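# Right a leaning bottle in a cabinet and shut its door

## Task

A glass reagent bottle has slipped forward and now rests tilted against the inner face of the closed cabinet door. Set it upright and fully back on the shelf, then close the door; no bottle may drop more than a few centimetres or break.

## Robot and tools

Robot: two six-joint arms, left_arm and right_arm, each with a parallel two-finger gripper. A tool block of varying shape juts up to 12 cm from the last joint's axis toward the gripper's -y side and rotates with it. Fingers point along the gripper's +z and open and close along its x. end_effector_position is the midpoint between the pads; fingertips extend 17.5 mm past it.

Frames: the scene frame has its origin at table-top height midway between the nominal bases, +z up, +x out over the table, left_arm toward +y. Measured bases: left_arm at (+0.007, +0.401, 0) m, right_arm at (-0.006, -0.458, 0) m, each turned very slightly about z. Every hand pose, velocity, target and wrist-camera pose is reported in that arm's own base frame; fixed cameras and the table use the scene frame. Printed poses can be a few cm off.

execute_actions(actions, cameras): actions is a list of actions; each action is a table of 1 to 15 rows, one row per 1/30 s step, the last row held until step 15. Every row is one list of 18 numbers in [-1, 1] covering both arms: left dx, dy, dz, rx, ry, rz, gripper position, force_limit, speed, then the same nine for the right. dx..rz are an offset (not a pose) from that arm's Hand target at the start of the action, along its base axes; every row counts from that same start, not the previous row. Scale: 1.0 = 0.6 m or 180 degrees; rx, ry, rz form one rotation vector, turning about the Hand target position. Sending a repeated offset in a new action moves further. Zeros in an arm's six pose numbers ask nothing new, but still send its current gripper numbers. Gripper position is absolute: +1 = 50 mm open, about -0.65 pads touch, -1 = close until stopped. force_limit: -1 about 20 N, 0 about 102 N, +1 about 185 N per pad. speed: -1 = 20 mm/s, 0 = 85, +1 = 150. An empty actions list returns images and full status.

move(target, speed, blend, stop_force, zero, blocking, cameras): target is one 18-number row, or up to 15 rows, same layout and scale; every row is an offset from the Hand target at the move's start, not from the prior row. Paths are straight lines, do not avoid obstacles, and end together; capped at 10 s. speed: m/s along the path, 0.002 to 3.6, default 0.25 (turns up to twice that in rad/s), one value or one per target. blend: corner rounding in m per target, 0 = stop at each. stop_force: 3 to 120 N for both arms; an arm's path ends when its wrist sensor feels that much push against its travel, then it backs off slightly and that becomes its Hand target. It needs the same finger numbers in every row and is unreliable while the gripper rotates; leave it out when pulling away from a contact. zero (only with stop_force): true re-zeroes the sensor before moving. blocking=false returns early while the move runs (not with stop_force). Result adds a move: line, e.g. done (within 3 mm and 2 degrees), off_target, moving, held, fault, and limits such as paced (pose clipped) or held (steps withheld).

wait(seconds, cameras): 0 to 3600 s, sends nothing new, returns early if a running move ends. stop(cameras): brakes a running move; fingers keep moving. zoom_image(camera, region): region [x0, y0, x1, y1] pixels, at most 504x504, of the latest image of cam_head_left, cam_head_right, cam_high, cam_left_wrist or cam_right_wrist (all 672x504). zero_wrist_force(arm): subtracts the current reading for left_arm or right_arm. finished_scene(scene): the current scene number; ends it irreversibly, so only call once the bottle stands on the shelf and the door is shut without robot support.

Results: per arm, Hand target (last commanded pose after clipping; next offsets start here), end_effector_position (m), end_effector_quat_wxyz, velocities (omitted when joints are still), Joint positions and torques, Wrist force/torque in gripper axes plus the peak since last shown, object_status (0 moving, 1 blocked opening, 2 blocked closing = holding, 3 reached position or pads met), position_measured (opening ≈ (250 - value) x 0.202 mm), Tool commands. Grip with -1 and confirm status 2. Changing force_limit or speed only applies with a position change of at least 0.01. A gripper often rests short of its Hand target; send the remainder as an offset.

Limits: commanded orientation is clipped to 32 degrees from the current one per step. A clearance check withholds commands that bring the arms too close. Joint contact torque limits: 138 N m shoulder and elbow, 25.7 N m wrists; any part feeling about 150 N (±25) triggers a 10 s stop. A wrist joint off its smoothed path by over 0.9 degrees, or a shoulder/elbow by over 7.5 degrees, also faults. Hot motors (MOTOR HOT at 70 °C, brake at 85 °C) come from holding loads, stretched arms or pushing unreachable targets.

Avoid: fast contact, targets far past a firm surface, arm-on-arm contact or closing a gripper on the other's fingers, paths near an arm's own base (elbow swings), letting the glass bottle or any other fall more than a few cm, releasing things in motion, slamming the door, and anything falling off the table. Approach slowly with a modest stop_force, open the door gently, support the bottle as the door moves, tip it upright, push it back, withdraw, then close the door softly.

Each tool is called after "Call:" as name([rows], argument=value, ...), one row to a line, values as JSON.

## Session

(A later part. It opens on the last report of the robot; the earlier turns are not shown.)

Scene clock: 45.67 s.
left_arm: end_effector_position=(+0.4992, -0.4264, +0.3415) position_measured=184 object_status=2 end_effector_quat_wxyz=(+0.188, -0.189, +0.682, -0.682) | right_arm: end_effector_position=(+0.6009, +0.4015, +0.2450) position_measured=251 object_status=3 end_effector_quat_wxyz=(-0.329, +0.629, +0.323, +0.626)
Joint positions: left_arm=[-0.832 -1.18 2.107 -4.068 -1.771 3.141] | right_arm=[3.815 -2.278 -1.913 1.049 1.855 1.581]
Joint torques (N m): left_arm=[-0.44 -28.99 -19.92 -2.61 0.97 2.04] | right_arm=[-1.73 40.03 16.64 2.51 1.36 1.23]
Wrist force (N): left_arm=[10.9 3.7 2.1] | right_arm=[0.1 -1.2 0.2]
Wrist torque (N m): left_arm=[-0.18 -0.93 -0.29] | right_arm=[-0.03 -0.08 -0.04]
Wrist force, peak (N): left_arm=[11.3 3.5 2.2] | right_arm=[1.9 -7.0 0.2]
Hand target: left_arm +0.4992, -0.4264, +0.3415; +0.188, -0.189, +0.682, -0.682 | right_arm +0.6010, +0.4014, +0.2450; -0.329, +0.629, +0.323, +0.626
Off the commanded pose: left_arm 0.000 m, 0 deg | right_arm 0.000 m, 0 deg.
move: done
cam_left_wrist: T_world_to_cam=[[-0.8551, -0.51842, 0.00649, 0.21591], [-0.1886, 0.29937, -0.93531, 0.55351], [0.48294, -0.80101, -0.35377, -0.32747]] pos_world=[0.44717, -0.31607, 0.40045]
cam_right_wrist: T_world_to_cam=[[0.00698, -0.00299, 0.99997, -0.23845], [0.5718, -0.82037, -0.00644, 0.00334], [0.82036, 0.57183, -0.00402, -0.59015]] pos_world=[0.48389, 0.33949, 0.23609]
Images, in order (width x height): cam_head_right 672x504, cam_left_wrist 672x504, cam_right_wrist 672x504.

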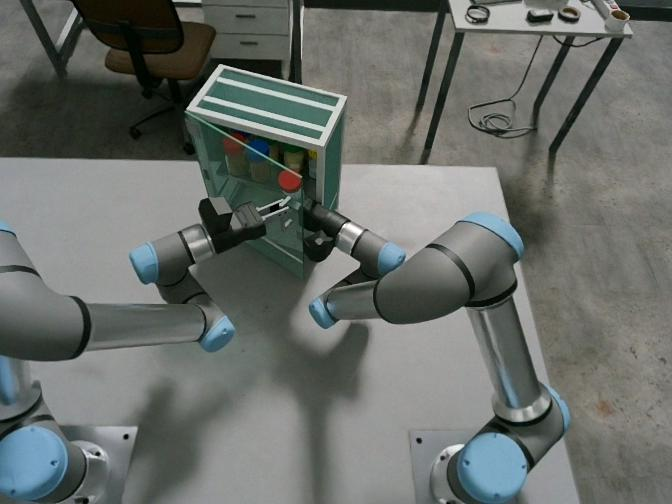

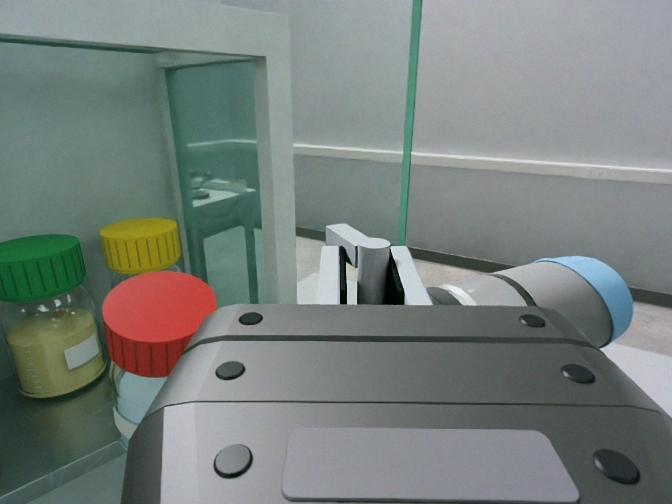

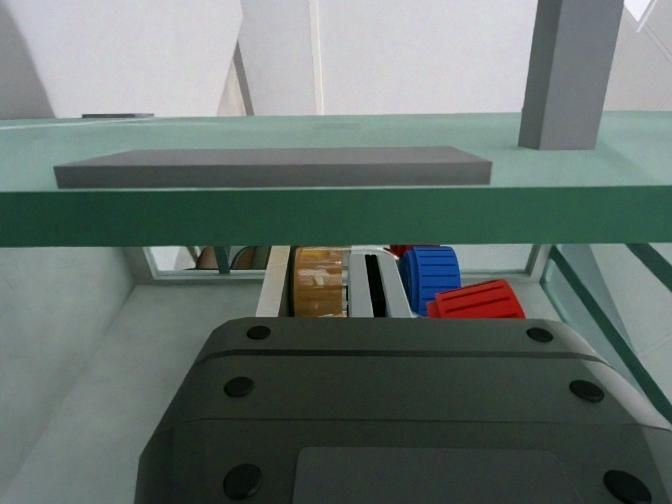

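Call:
move([
  [-0.0677,0.0762,0,0,0,-0.0694,-1,-0.6,0,0,0,0,0,0,0,-1,-0.5,1],
  [-0.1172,0.1653,0,0,0,-0.1389,-1,-0.6,0,0,0,0,0,0,0,-1,-0.5,1],
], speed=0.08, blend=0.01, cameras=["cam_right_wrist","cam_head_right"])

Call:
zoom_image(camera="cam_head_right", region=[200, 110, 360, 230])

Scene clock: 48.93 s.
left_arm: end_effector_position=(+0.4283, -0.3273, +0.3414) position_measured=184 object_status=2 end_effector_quat_wxyz=(+0.035, -0.036, +0.706, -0.706) | right_arm: end_effector_position=(+0.6010, +0.4014, +0.2450) position_measured=251 object_status=3 end_effector_quat_wxyz=(-0.329, +0.629, +0.323, +0.626)
Joint positions: left_arm=[-0.504 -1.199 2.138 -4.081 -2.538 3.141] | right_arm=[3.815 -2.278 -1.913 1.049 1.855 1.581]
Joint torques (N m): left_arm=[13.25 -30.02 -14.8 1.66 14.01 2.26] | right_arm=[-9.38 36.45 23.03 4.43 1.2 -0.03]
Wrist force (N): left_arm=[52.1 1.9 15.5] | right_arm=[0.7 -1.1 -0.3]
Wrist torque (N m): left_arm=[-0.19 -1.06 -0.30] | right_arm=[0.04 -0.12 -0.04]
Wrist force, peak (N): left_arm=[54.7 1.5 16.2] | right_arm=[1.0 -1.5 0.1]
Hand target: left_arm +0.4289, -0.3273, +0.3415; +0.036, -0.037, +0.706, -0.706 | right_arm +0.6010, +0.4014, +0.2450; -0.329, +0.629, +0.323, +0.626
Off the commanded pose: left_arm 0.001 m, 0 deg | right_arm 0.000 m, 0 deg.
move: done
cam_right_wrist: T_world_to_cam=[[0.0069, -0.00304, 0.99997, -0.23829], [0.5718, -0.82037, -0.00644, 0.00334], [0.82036, 0.57183, -0.00392, -0.59017]] pos_world=[0.48389, 0.33949, 0.23599]
Images, in order (width x height): cam_head_right 672x504, cam_right_wrist 672x504.

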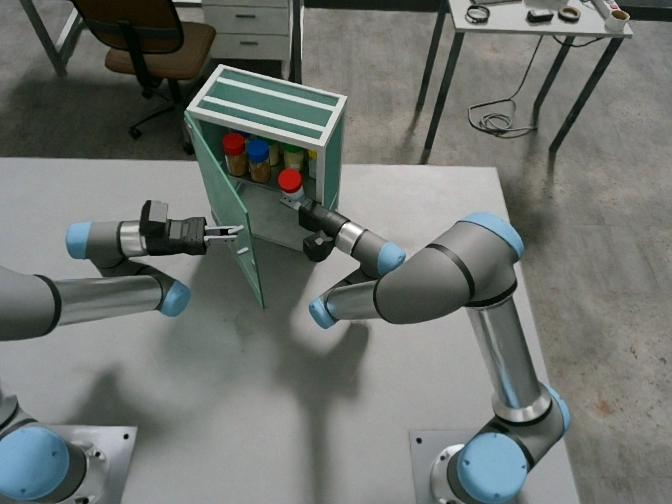

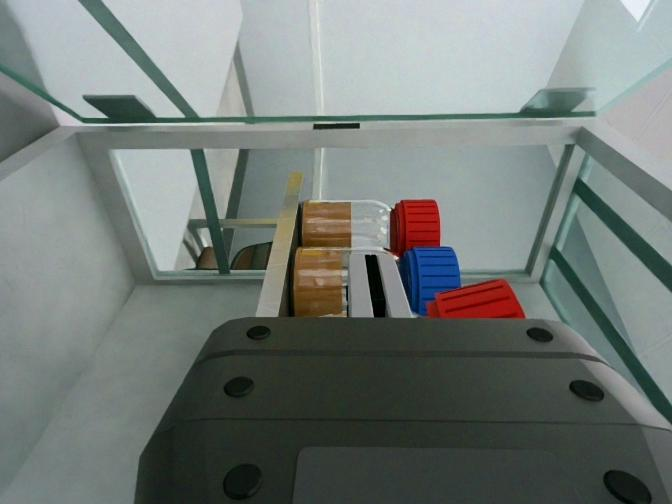

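Scaled by 3.150 from the camera's image (finer frame: 960x720).

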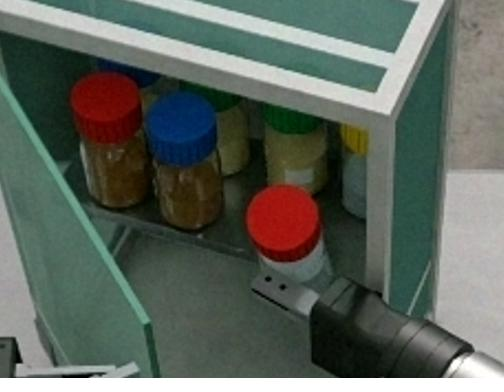

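Call:
move(target=[-0.0042,0,0,0,0,0,-1,-0.6,0,0.0558,-0.008,0,0,0,-0.1056,-1,-0.5,1], speed=0.04, cameras=["cam_right_wrist","cam_head_right"])

Call:
zoom_image(camera="cam_head_right", region=[200, 110, 360, 230])

Scene clock: 53.83 s.
left_arm: end_effector_position=(+0.4264, -0.3273, +0.3415) position_measured=184 object_status=2 end_effector_quat_wxyz=(+0.036, -0.037, +0.706, -0.706) | right_arm: end_effector_position=(+0.6344, +0.3968, +0.2450) position_measured=251 object_status=3 end_effector_quat_wxyz=(-0.221, +0.674, +0.214, +0.672) end_effector_velocity=(+0.000, -0.001, +0.000) end_effector_angular_velocity=(+0.000, +0.000, +0.002)
Joint positions: left_arm=[-0.507 -1.203 2.146 -4.084 -2.532 3.141] | right_arm=[3.941 -2.278 -1.913 1.049 1.397 1.581]
Joint velocities: left_arm=[within noise] | right_arm=[-0.002 0 0 0 0.005 0]
Joint torques (N m): left_arm=[-10.3 -39.01 -8.3 -3.48 -1.8 1.34] | right_arm=[-6.63 40.57 15.55 1.39 1.5 1.49]
Wrist force (N): left_arm=[-7.9 4.8 -3.5] | right_arm=[0.3 -0.4 0.0]
Wrist torque (N m): left_arm=[-0.10 -0.63 -0.36] | right_arm=[0.01 -0.07 -0.05]
Wrist force, peak (N): left_arm=[50.6 1.8 15.0] | right_arm=[0.3 -1.9 0.2]
Hand target: left_arm +0.4263, -0.3273, +0.3415; +0.036, -0.037, +0.706, -0.706 | right_arm +0.6344, +0.3966, +0.2450; -0.221, +0.674, +0.214, +0.672
Off the commanded pose: left_arm 0.000 m, 0 deg | right_arm 0.000 m, 0 deg.
move: done
cam_right_wrist: T_world_to_cam=[[0.00553, -0.00512, 0.99997, -0.23684], [0.27344, -0.96187, -0.00644, 0.22572], [0.96187, 0.27347, -0.00392, -0.58634]] pos_world=[0.50357, 0.37625, 0.23599]
Images, in order (width x height): cam_head_right 672x504, cam_right_wrist 672x504.

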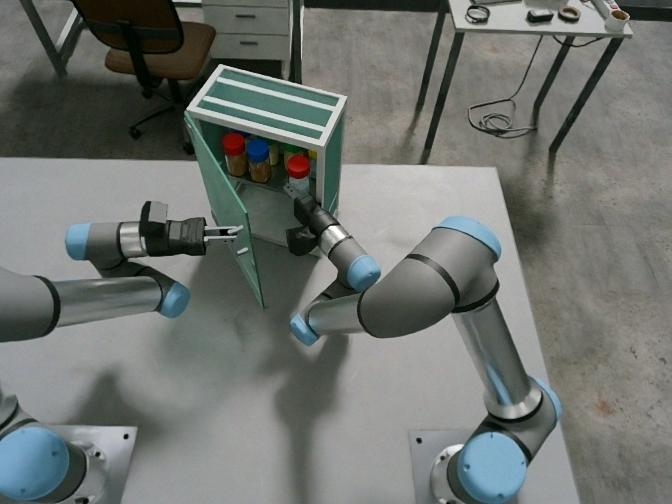

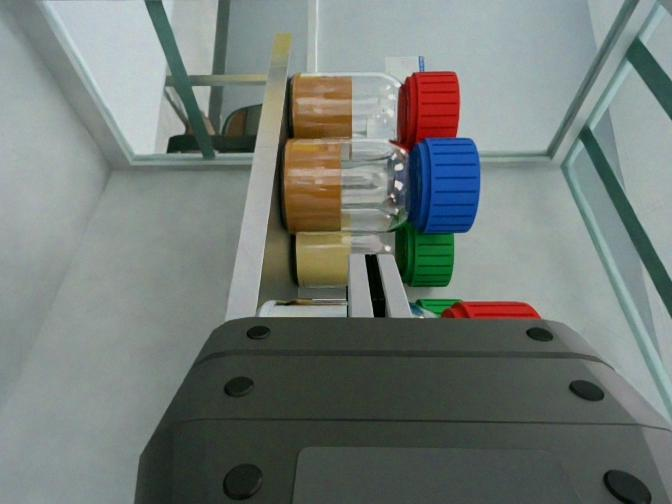

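Scaled by 3.150 from the camera's image (finer frame: 960x720).

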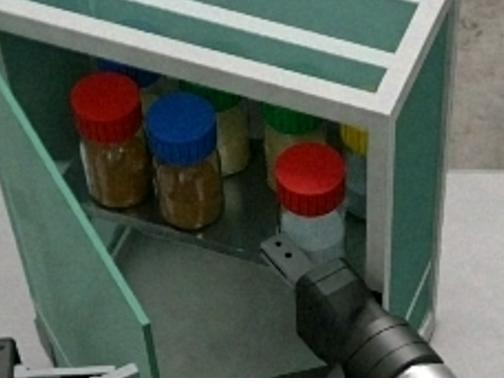

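Call:
move([
  [0,0,0,0,0,0,-1,-0.6,0,-0.01,0.002,0,0,0,0,-1,-0.5,1],
  [0,0,0,0,0,0,-1,-0.6,0,-0.1283,-0.0883,0,0,0,0,-1,-0.5,1],
  [0,0,0,0,0,0,-1,-0.6,0,-0.1283,-0.0883,0,-0.405,-0.293,0,-1,-0.5,1],
], speed=[0.05,0.15,0.5])

Call:
move(target=[0,0,0,0,0,0,-1,-0.6,0,0.0285,0.0323,0,0,0,-0.1944,0.34,-0.5,1], speed=0.3, cameras=["cam_right_wrist","cam_head_right"])

Call:
zoom_image(camera="cam_head_right", region=[200, 110, 360, 230])

Scene clock: 57.93 s.
left_arm: end_effector_position=(+0.4263, -0.3273, +0.3415) position_measured=184 object_status=2 end_effector_quat_wxyz=(+0.036, -0.037, +0.706, -0.706) | right_arm: end_effector_position=(+0.5575, +0.3437, +0.2450) position_measured=251 object_status=3 end_effector_quat_wxyz=(+0.319, +0.325, +0.628, +0.632)
Joint positions: left_arm=[-0.507 -1.203 2.146 -4.084 -2.532 3.141] | right_arm=[3.988 -2.17 -2.193 1.222 1.35 0.01]
Joint torques (N m): left_arm=[-10.75 -35.94 -17.47 -3.57 -4.08 0.22] | right_arm=[-8.82 33.05 18.8 3.52 1.37 -0.8]
Wrist force (N): left_arm=[-7.9 4.4 -3.7] | right_arm=[-1.2 1.5 2.6]
Wrist torque (N m): left_arm=[-0.14 -0.66 -0.36] | right_arm=[0.35 0.32 0.25]
Wrist force, peak (N): left_arm=[-8.2 4.8 -3.7] | right_arm=[-1.7 1.4 2.9]
Hand target: left_arm +0.4263, -0.3273, +0.3415; +0.036, -0.037, +0.706, -0.706 | right_arm +0.5575, +0.3437, +0.2450; +0.319, +0.325, +0.628, +0.632
Off the commanded pose: left_arm 0.000 m, 0 deg | right_arm 0.000 m, 0 deg.
move: done

Scene clock: 59.50 s.
left_arm: end_effector_position=(+0.4263, -0.3273, +0.3415) position_measured=184 object_status=2 end_effector_quat_wxyz=(+0.036, -0.037, +0.706, -0.706) | right_arm: end_effector_position=(+0.5745, +0.3631, +0.2449) position_measured=101 object_status=3 end_effector_quat_wxyz=(+0.494, +0.498, +0.501, +0.507)
Joint positions: left_arm=[-0.507 -1.203 2.146 -4.084 -2.532 3.141] | right_arm=[4.274 -2.264 -1.95 1.074 0.454 0.009]
Joint torques (N m): left_arm=[-10.18 -36.44 -18.27 -3.67 -4.02 -0.24] | right_arm=[-9.15 55.82 13.53 2.58 -0.92 1.31]
Wrist force (N): left_arm=[-7.9 4.5 -3.8] | right_arm=[-1.3 1.6 2.7]
Wrist torque (N m): left_arm=[-0.15 -0.67 -0.37] | right_arm=[0.37 0.32 0.40]
Wrist force, peak (N): left_arm=[-8.2 4.8 -3.8] | right_arm=[-1.7 1.6 2.8]
Hand target: left_arm +0.4263, -0.3273, +0.3415; +0.036, -0.037, +0.706, -0.706 | right_arm +0.5746, +0.3630, +0.2450; +0.494, +0.499, +0.501, +0.507
Off the commanded pose: left_arm 0.000 m, 0 deg | right_arm 0.000 m, 0 deg.
move: done
cam_right_wrist: T_world_to_cam=[[-0.01438, 0.99987, 0.00759, -0.34707], [-0.34207, -0.01205, 0.9396, -0.01321], [0.93956, 0.01092, 0.3422, -0.49611]] pos_world=[0.45661, 0.35228, 0.18482]
Images, in order (width x height): cam_head_right 672x504, cam_right_wrist 672x504.

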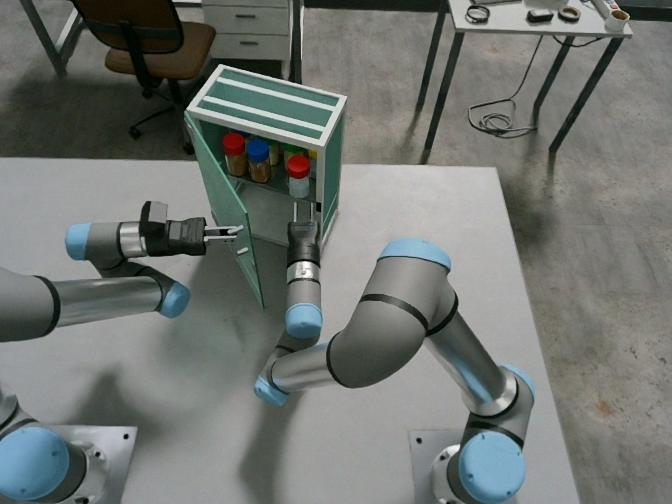

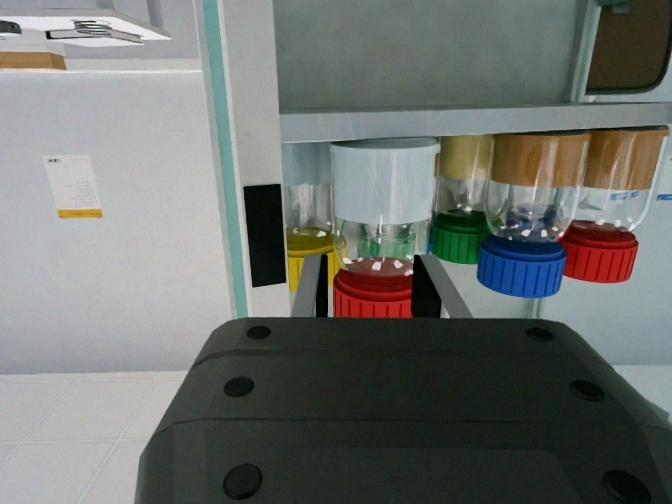

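Scaled by 3.150 from the camera's image (finer frame: 960x720).

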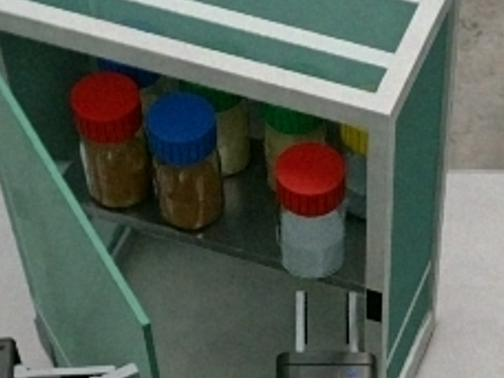

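Call:
move([
  [0,0,0,0,0,0,-1,-0.6,0,0.02,0.02,0,0,0,0,0.34,-0.5,1],
  [0,0,0,0,0,0,-1,-0.6,0,0.09,0.021,0,0,0,0,0.34,-0.5,1],
  [0,0,0,0,0,0,-1,-0.6,0,0.121,0.016,0,0,0,0,0.34,-0.5,1],
], speed=[0.06,0.04,0.02], stop_force=10, cameras=["cam_right_wrist","cam_head_right"])

Call:
zoom_image(camera="cam_head_right", region=[200, 110, 360, 230])

Scene clock: 63.20 s.
left_arm: end_effector_position=(+0.4263, -0.3273, +0.3415) position_measured=184 object_status=2 end_effector_quat_wxyz=(+0.036, -0.037, +0.706, -0.706) | right_arm: end_effector_position=(+0.6472, +0.3726, +0.2450) position_measured=101 object_status=3 end_effector_quat_wxyz=(+0.494, +0.499, +0.501, +0.507)
Joint positions: left_arm=[-0.507 -1.203 2.146 -4.084 -2.532 3.141] | right_arm=[4.153 -2.34 -1.768 0.968 0.575 0.009]
Joint torques (N m): left_arm=[-9.83 -32.53 -16.89 -3.57 -4.01 -1.26] | right_arm=[9.68 59.1 6.59 3.61 -1.71 1.32]
Wrist force (N): left_arm=[-7.9 4.9 -3.6] | right_arm=[-1.2 1.5 2.9]
Wrist torque (N m): left_arm=[-0.09 -0.68 -0.36] | right_arm=[0.34 0.31 0.35]
Wrist force, peak (N): left_arm=[-8.0 4.9 -4.0] | right_arm=[-2.3 2.3 1.9]
Hand target: left_arm +0.4263, -0.3273, +0.3415; +0.036, -0.037, +0.706, -0.706 | right_arm +0.6472, +0.3726, +0.2450; +0.494, +0.499, +0.501, +0.507
Off the commanded pose: left_arm 0.000 m, 0 deg | right_arm 0.000 m, 0 deg.
move: done
cam_right_wrist: T_world_to_cam=[[-0.01414, 0.99987, 0.00779, -0.35579], [-0.34207, -0.01215, 0.93959, 0.01181], [0.93957, 0.01062, 0.3422, -0.56441]] pos_world=[0.52931, 0.36188, 0.18482]
Images, in order (width x height): cam_head_right 672x504, cam_right_wrist 672x504.

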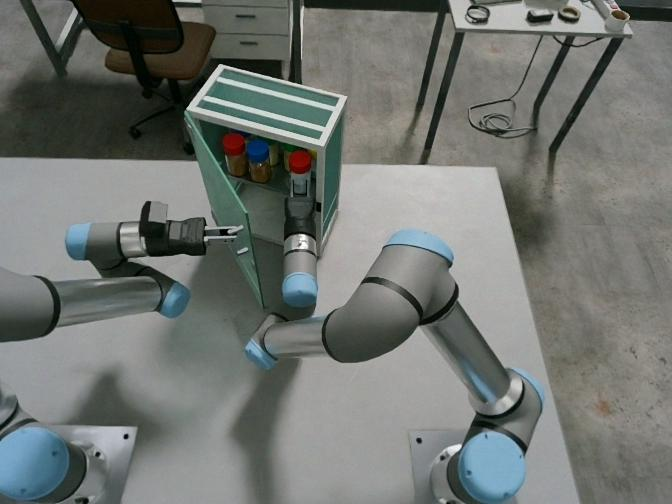

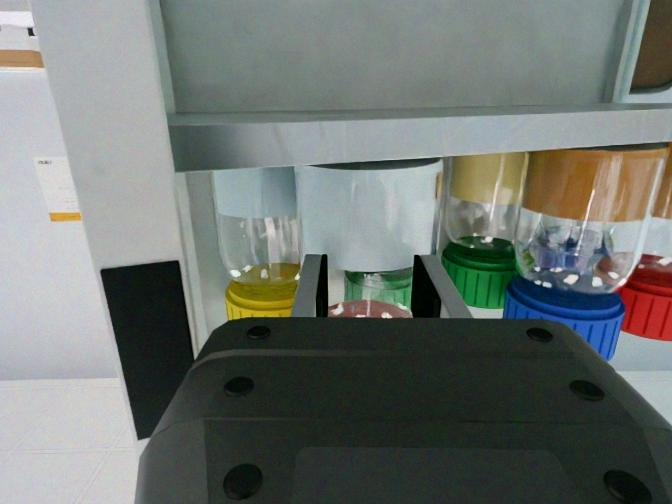

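Scaled by 3.150 from the camera's image (finer frame: 960x720).

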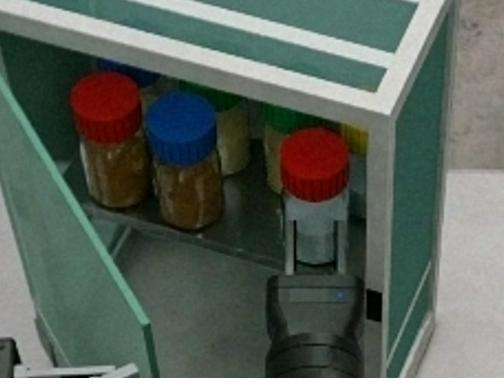

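Call:
move([
  [0,0,0,0,0,0,-1,-0.6,0,0.0135,-0.004,0,0,0,0,0.34,-0.5,1],
], speed=0.02, stop_force=10)

Call:
move([
  [0,0,0,0,0,0,-1,-0.6,0,-0.15,-0.003,0,0,0,0,0.34,-0.5,1],
  [0,0,0,0,0,0,-1,-0.6,0,-0.25,-0.12,0,0,0,0,0.34,-0.5,1],
], speed=0.15, blend=0.02, cameras=["cam_right_wrist","cam_head_right"])

Call:
zoom_image(camera="cam_head_right", region=[200, 110, 360, 230])

Scene clock: 64.90 s.
left_arm: end_effector_position=(+0.4263, -0.3273, +0.3415) position_measured=184 object_status=2 end_effector_quat_wxyz=(+0.036, -0.037, +0.706, -0.706) | right_arm: end_effector_position=(+0.6530, +0.3711, +0.2450) position_measured=101 object_status=3 end_effector_quat_wxyz=(+0.494, +0.498, +0.501, +0.507)
Joint positions: left_arm=[-0.507 -1.203 2.146 -4.084 -2.532 3.141] | right_arm=[4.142 -2.345 -1.758 0.962 0.586 0.009]
Joint torques (N m): left_arm=[-10.59 -31.15 -17.56 -3.6 -4.15 -1.06] | right_arm=[-2.62 64.43 4.32 5.83 -3.94 1.12]
Wrist force (N): left_arm=[-8.0 4.3 -3.8] | right_arm=[19.9 -2.4 3.6]
Wrist torque (N m): left_arm=[-0.15 -0.67 -0.37] | right_arm=[0.09 -0.78 0.25]
Wrist force, peak (N): left_arm=[-8.1 5.0 -3.8] | right_arm=[25.7 2.5 4.7]
Hand target: left_arm +0.4263, -0.3273, +0.3415; +0.036, -0.037, +0.706, -0.706 | right_arm +0.6530, +0.3711, +0.2450; +0.494, +0.498, +0.501, +0.507 (not the last commanded pose)
Off the commanded pose: left_arm 0.000 m, 0 deg | right_arm 0.002 m, 0 deg.
move: contact (right_arm)

Scene clock: 66.60 s.
left_arm: end_effector_position=(+0.4263, -0.3273, +0.3415) position_measured=184 object_status=2 end_effector_quat_wxyz=(+0.036, -0.037, +0.706, -0.706) | right_arm: end_effector_position=(+0.5029, +0.2992, +0.2451) position_measured=101 object_status=3 end_effector_quat_wxyz=(+0.494, +0.498, +0.501, +0.507)
Joint positions: left_arm=[-0.507 -1.203 2.146 -4.084 -2.532 3.141] | right_arm=[4.377 -2.155 -2.234 1.25 0.351 0.008]
Joint torques (N m): left_arm=[-10.93 -30.28 -16.67 -3.7 -4.11 -1.16] | right_arm=[-9.66 26.71 3.93 -0.08 1.47 -0.9]
Wrist force (N): left_arm=[-7.8 4.5 -3.8] | right_arm=[-1.4 0.9 2.6]
Wrist torque (N m): left_arm=[-0.11 -0.69 -0.37] | right_arm=[0.26 0.35 0.40]
Wrist force, peak (N): left_arm=[-8.1 4.9 -4.1] | right_arm=[20.6 1.3 8.2]
Hand target: left_arm +0.4263, -0.3273, +0.3415; +0.036, -0.037, +0.706, -0.706 | right_arm +0.5030, +0.2991, +0.2450; +0.494, +0.498, +0.501, +0.507
Off the commanded pose: left_arm 0.000 m, 0 deg | right_arm 0.000 m, 0 deg.
move: done
cam_right_wrist: T_world_to_cam=[[-0.0148, 0.99986, 0.00786, -0.28409], [-0.34215, -0.01245, 0.93956, -0.03838], [0.93953, 0.01122, 0.34229, -0.42835]] pos_world=[0.38511, 0.28838, 0.18492]
Images, in order (width x height): cam_head_right 672x504, cam_right_wrist 672x504.

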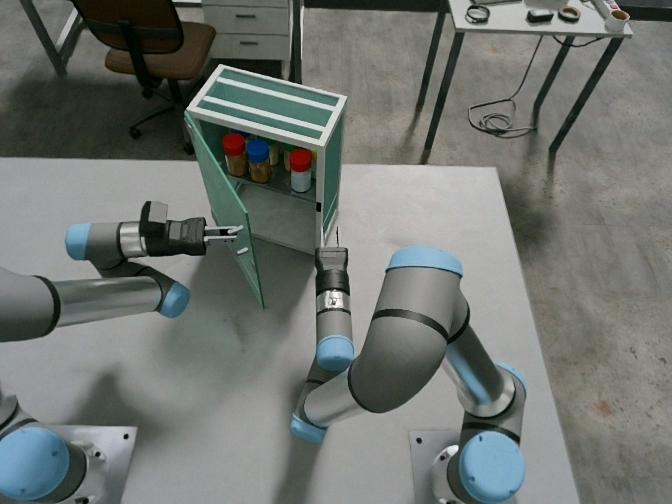

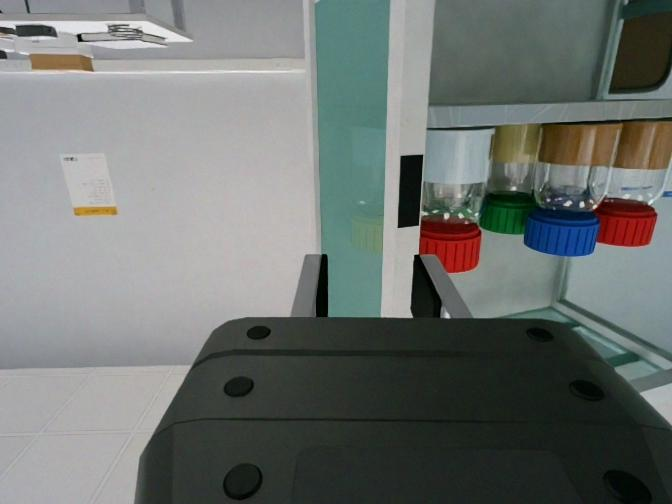

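Scaled by 3.150 from the camera's image (finer frame: 960x720).

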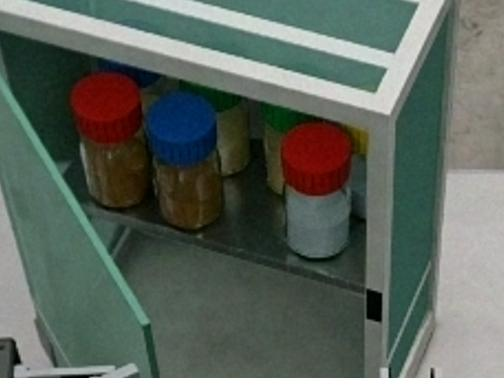

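Call:
move(target=[0,0,0,0,0,0,-0.2,-0.6,0,-0.06,-0.15,0,0,0,0,0.34,-0.5,1], speed=0.2)

Call:
move([
  [0.0538,-0.089,0,0,0,0.0694,-0.2,-0.6,0,0,0,0,0,0,0,0.34,-0.5,1],
  [0.1215,-0.1652,0,0,0,0.1389,-0.2,-0.6,0,0,0,0,0,0,0,0.34,-0.5,1],
  [0.1627,-0.1973,0,0,0,0.1736,-0.2,-0.6,0,0,0,0,0,0,0,0.34,-0.5,1],
  [0.2052,-0.2245,0,0,0,0.2083,-0.2,-0.6,0,0,0,0,0,0,0,0.34,-0.5,1],
], speed=0.08, blend=[0.008,0.008,0.008,0])

Call:
move(target=[0.042,-0.0225,0,0,0,0.0245,-0.2,-0.6,0,0,0,0,0,0,0,0.34,-0.5,1], speed=0.02, stop_force=25, cameras=["cam_left_wrist","cam_head_right"])

Call:
zoom_image(camera="cam_head_right", region=[180, 50, 380, 250])

Scene clock: 68.00 s.
left_arm: end_effector_position=(+0.4263, -0.3273, +0.3415) position_measured=182 object_status=3 end_effector_quat_wxyz=(+0.036, -0.037, +0.706, -0.706) | right_arm: end_effector_position=(+0.4669, +0.2092, +0.2451) position_measured=101 object_status=3 end_effector_quat_wxyz=(+0.494, +0.498, +0.501, +0.507)
Joint positions: left_arm=[-0.507 -1.203 2.146 -4.084 -2.532 3.141] | right_arm=[4.394 -2.079 -2.497 1.438 0.334 0.008]
Joint torques (N m): left_arm=[-10.26 -30.1 -17.35 -3.66 -3.98 -0.96] | right_arm=[-8.91 20.63 -2.71 -0.26 1.57 0]
Wrist force (N): left_arm=[-11.7 5.1 -4.8] | right_arm=[-1.0 1.2 2.8]
Wrist torque (N m): left_arm=[-0.12 -0.57 -0.30] | right_arm=[0.31 0.27 0.40]
Wrist force, peak (N): left_arm=[-11.8 5.3 -4.7] | right_arm=[-3.7 1.4 1.8]
Hand target: left_arm +0.4263, -0.3273, +0.3415; +0.036, -0.037, +0.706, -0.706 | right_arm +0.4670, +0.2091, +0.2450; +0.494, +0.498, +0.501, +0.507
Off the commanded pose: left_arm 0.000 m, 0 deg | right_arm 0.000 m, 0 deg.
move: done

Scene clock: 72.50 s.
left_arm: end_effector_position=(+0.5495, -0.4620, +0.3414) position_measured=182 object_status=3 end_effector_quat_wxyz=(+0.261, -0.262, +0.657, -0.657) | right_arm: end_effector_position=(+0.4670, +0.2091, +0.2450) position_measured=101 object_status=3 end_effector_quat_wxyz=(+0.494, +0.498, +0.501, +0.507)
Joint positions: left_arm=[-0.928 -1.107 1.981 -4.015 -1.457 3.141] | right_arm=[4.394 -2.079 -2.497 1.438 0.334 0.008]
Joint torques (N m): left_arm=[11.43 -43.73 -10.2 -3.71 -0.17 -1.31] | right_arm=[-8.95 18.99 -6.28 2.99 1.78 0.35]
Wrist force (N): left_arm=[6.0 0.9 1.9] | right_arm=[-1.2 0.9 2.7]
Wrist torque (N m): left_arm=[-0.17 -0.43 -0.22] | right_arm=[0.26 0.30 0.41]
Wrist force, peak (N): left_arm=[50.6 2.0 15.9] | right_arm=[-0.9 1.4 3.0]
Hand target: left_arm +0.5495, -0.4620, +0.3415; +0.261, -0.262, +0.657, -0.657 | right_arm +0.4670, +0.2091, +0.2450; +0.494, +0.498, +0.501, +0.507
Off the commanded pose: left_arm 0.000 m, 0 deg | right_arm 0.000 m, 0 deg.
move: done

Scene clock: 75.13 s.
left_arm: end_effector_position=(+0.5694, -0.4726, +0.3414) position_measured=182 object_status=3 end_effector_quat_wxyz=(+0.281, -0.281, +0.649, -0.649) | right_arm: end_effector_position=(+0.4670, +0.2091, +0.2450) position_measured=101 object_status=3 end_effector_quat_wxyz=(+0.494, +0.498, +0.501, +0.507)
Joint positions: left_arm=[-0.941 -1.072 1.92 -3.989 -1.383 3.141] | right_arm=[4.394 -2.079 -2.497 1.438 0.334 0.008]
Joint torques (N m): left_arm=[3.34 -42.88 -26.59 -1.66 -0.58 -1.45] | right_arm=[-7.95 18.5 -5.06 2.69 1.59 0.46]
Wrist force (N): left_arm=[-3.1 5.0 -25.7] | right_arm=[-1.3 1.0 2.6]
Wrist torque (N m): left_arm=[-0.14 -0.86 -0.29] | right_arm=[0.28 0.32 0.41]
Wrist force, peak (N): left_arm=[-0.5 7.4 -35.6] | right_arm=[-1.4 1.5 2.8]
Hand target: left_arm +0.5694, -0.4726, +0.3415; +0.281, -0.281, +0.649, -0.649 (not the last commanded pose) | right_arm +0.4670, +0.2091, +0.2450; +0.494, +0.498, +0.501, +0.507
Off the commanded pose: left_arm 0.006 m, 1 deg | right_arm 0.000 m, 0 deg.
move: contact (left_arm)
cam_left_wrist: T_world_to_cam=[[-0.67963, -0.73353, 0.00653, 0.05042], [-0.26361, 0.23591, -0.93534, 0.59329], [0.68455, -0.63741, -0.35369, -0.43583]] pos_world=[0.48901, -0.38078, 0.40045]
Images, in order (width x height): cam_head_right 672x504, cam_left_wrist 672x504.

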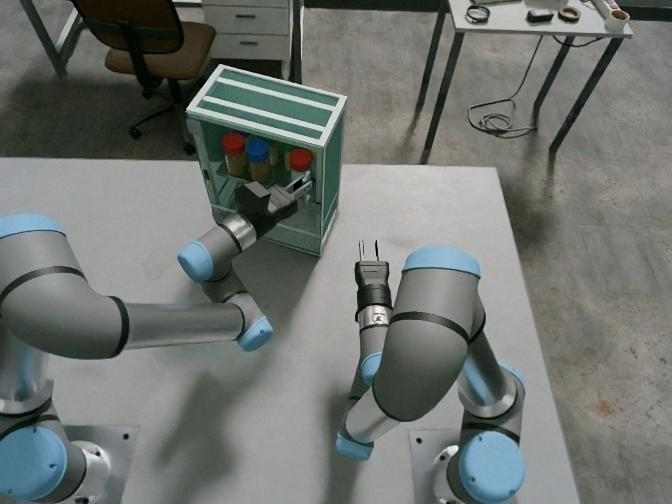

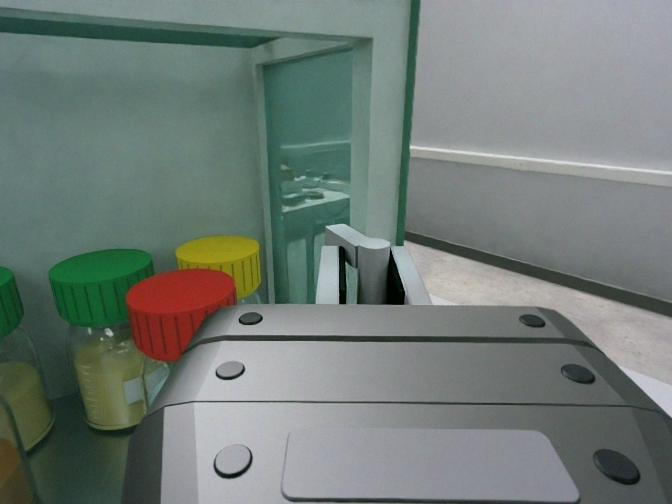

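Scaled by 2.520 from the camera's image (finer frame: 960x720).

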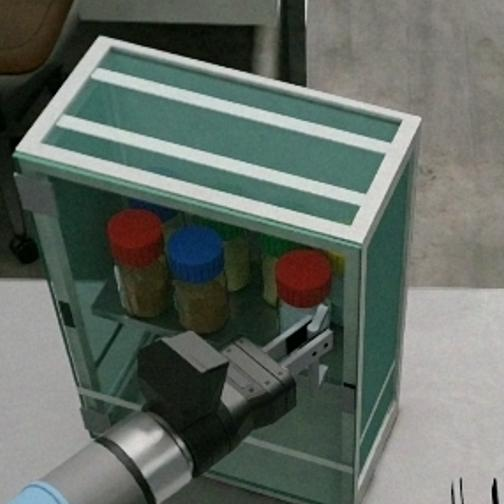

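Call:
move(target=[0.0015,-0.001,0,0,0,0.003,0.4,-0.6,-0.5,0,0,0,0,0,0,0.34,-0.5,1], speed=0.02)

Call:
move([
  [-0.148,0.132,0,0,0,0,0.4,-0.6,-0.5,0,0,0,0,0,0,0.34,-0.5,1],
], speed=0.1, cameras=["cam_left_wrist","cam_head_right","cam_high"])

Call:
zoom_image(camera="cam_head_right", region=[180, 50, 380, 250])

Scene clock: 75.97 s.
left_arm: end_effector_position=(+0.5703, -0.4732, +0.3415) position_measured=92 object_status=3 end_effector_quat_wxyz=(+0.284, -0.284, +0.647, -0.648) | right_arm: end_effector_position=(+0.4670, +0.2091, +0.2450) position_measured=101 object_status=3 end_effector_quat_wxyz=(+0.494, +0.498, +0.501, +0.507)
Joint positions: left_arm=[-0.945 -1.071 1.917 -3.988 -1.37 3.141] | right_arm=[4.394 -2.079 -2.497 1.438 0.334 0.008]
Joint torques (N m): left_arm=[4.11 -33.51 -12.25 -1.8 -1.82 -1.51] | right_arm=[-9.51 18.26 -5.11 2.54 1.76 0.36]
Wrist force (N): left_arm=[2.4 -0.3 0.6] | right_arm=[-1.2 1.0 2.6]
Wrist torque (N m): left_arm=[-0.37 -0.41 0.00] | right_arm=[0.27 0.31 0.41]
Wrist force, peak (N): left_arm=[-3.2 5.3 -25.9] | right_arm=[-1.4 1.2 2.8]
Hand target: left_arm +0.5703, -0.4732, +0.3415; +0.284, -0.284, +0.647, -0.648 | right_arm +0.4670, +0.2091, +0.2450; +0.494, +0.498, +0.501, +0.507
Off the commanded pose: left_arm 0.000 m, 0 deg | right_arm 0.000 m, 0 deg.
move: done

Scene clock: 77.57 s.
left_arm: end_effector_position=(+0.4815, -0.3940, +0.3415) position_measured=92 object_status=3 end_effector_quat_wxyz=(+0.284, -0.284, +0.647, -0.648) | right_arm: end_effector_position=(+0.4670, +0.2091, +0.2450) position_measured=101 object_status=3 end_effector_quat_wxyz=(+0.494, +0.498, +0.501, +0.507)
Joint positions: left_arm=[-1.02 -1.278 2.266 -4.13 -1.295 3.141] | right_arm=[4.394 -2.079 -2.497 1.438 0.334 0.008]
Joint torques (N m): left_arm=[8.03 -25.44 -12.38 -1.16 -1.6 -1.41] | right_arm=[-8.39 19.32 -5.08 2.85 1.54 0.45]
Wrist force (N): left_arm=[2.6 -0.2 0.3] | right_arm=[-1.0 1.0 2.5]
Wrist torque (N m): left_arm=[-0.33 -0.45 0.01] | right_arm=[0.29 0.28 0.41]
Wrist force, peak (N): left_arm=[2.7 -0.5 2.0] | right_arm=[-1.0 1.6 2.8]
Hand target: left_arm +0.4815, -0.3940, +0.3415; +0.284, -0.284, +0.647, -0.648 | right_arm +0.4670, +0.2091, +0.2450; +0.494, +0.498, +0.501, +0.507
Off the commanded pose: left_arm 0.000 m, 0 deg | right_arm 0.000 m, 0 deg.
move: done
cam_left_wrist: T_world_to_cam=[[-0.67273, -0.73986, 0.00649, 0.04245], [-0.26576, 0.23344, -0.93535, 0.55164], [0.69051, -0.63097, -0.35367, -0.32587]] pos_world=[0.40017, -0.30298, 0.40045]
Images, in order (width x height): cam_head_right 672x504, cam_high 672x504, cam_left_wrist 672x504.

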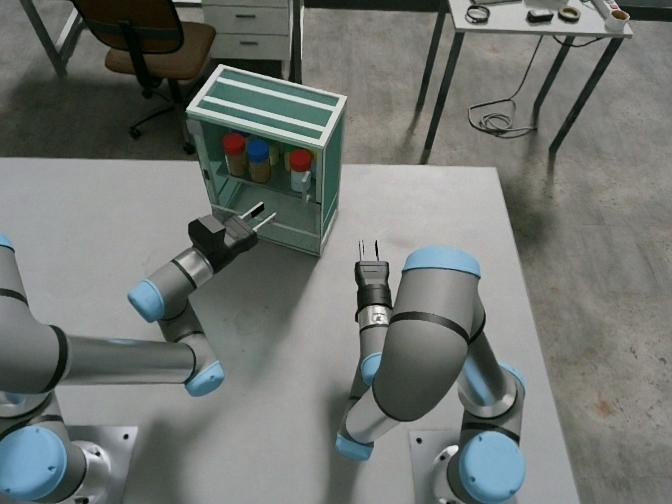

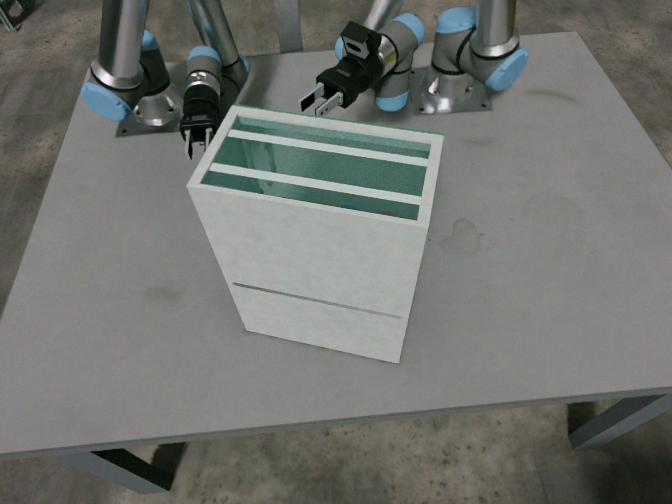

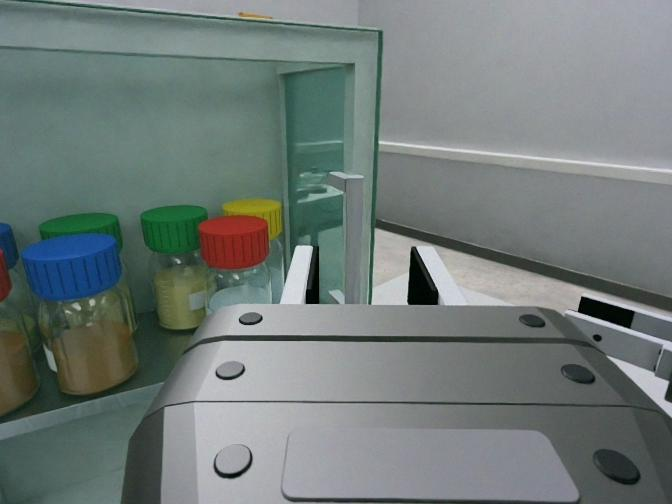

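Scaled by 2.520 from the camera's image (finer frame: 960x720).

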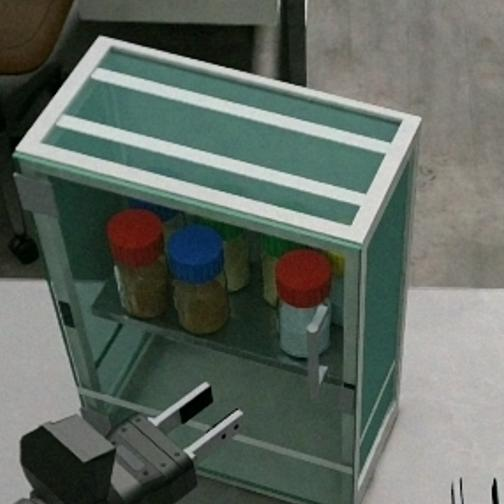

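Door shut, bottle upright on shelf.

Call:
finished_scene(scene=2)

The scene is finished: the task was done.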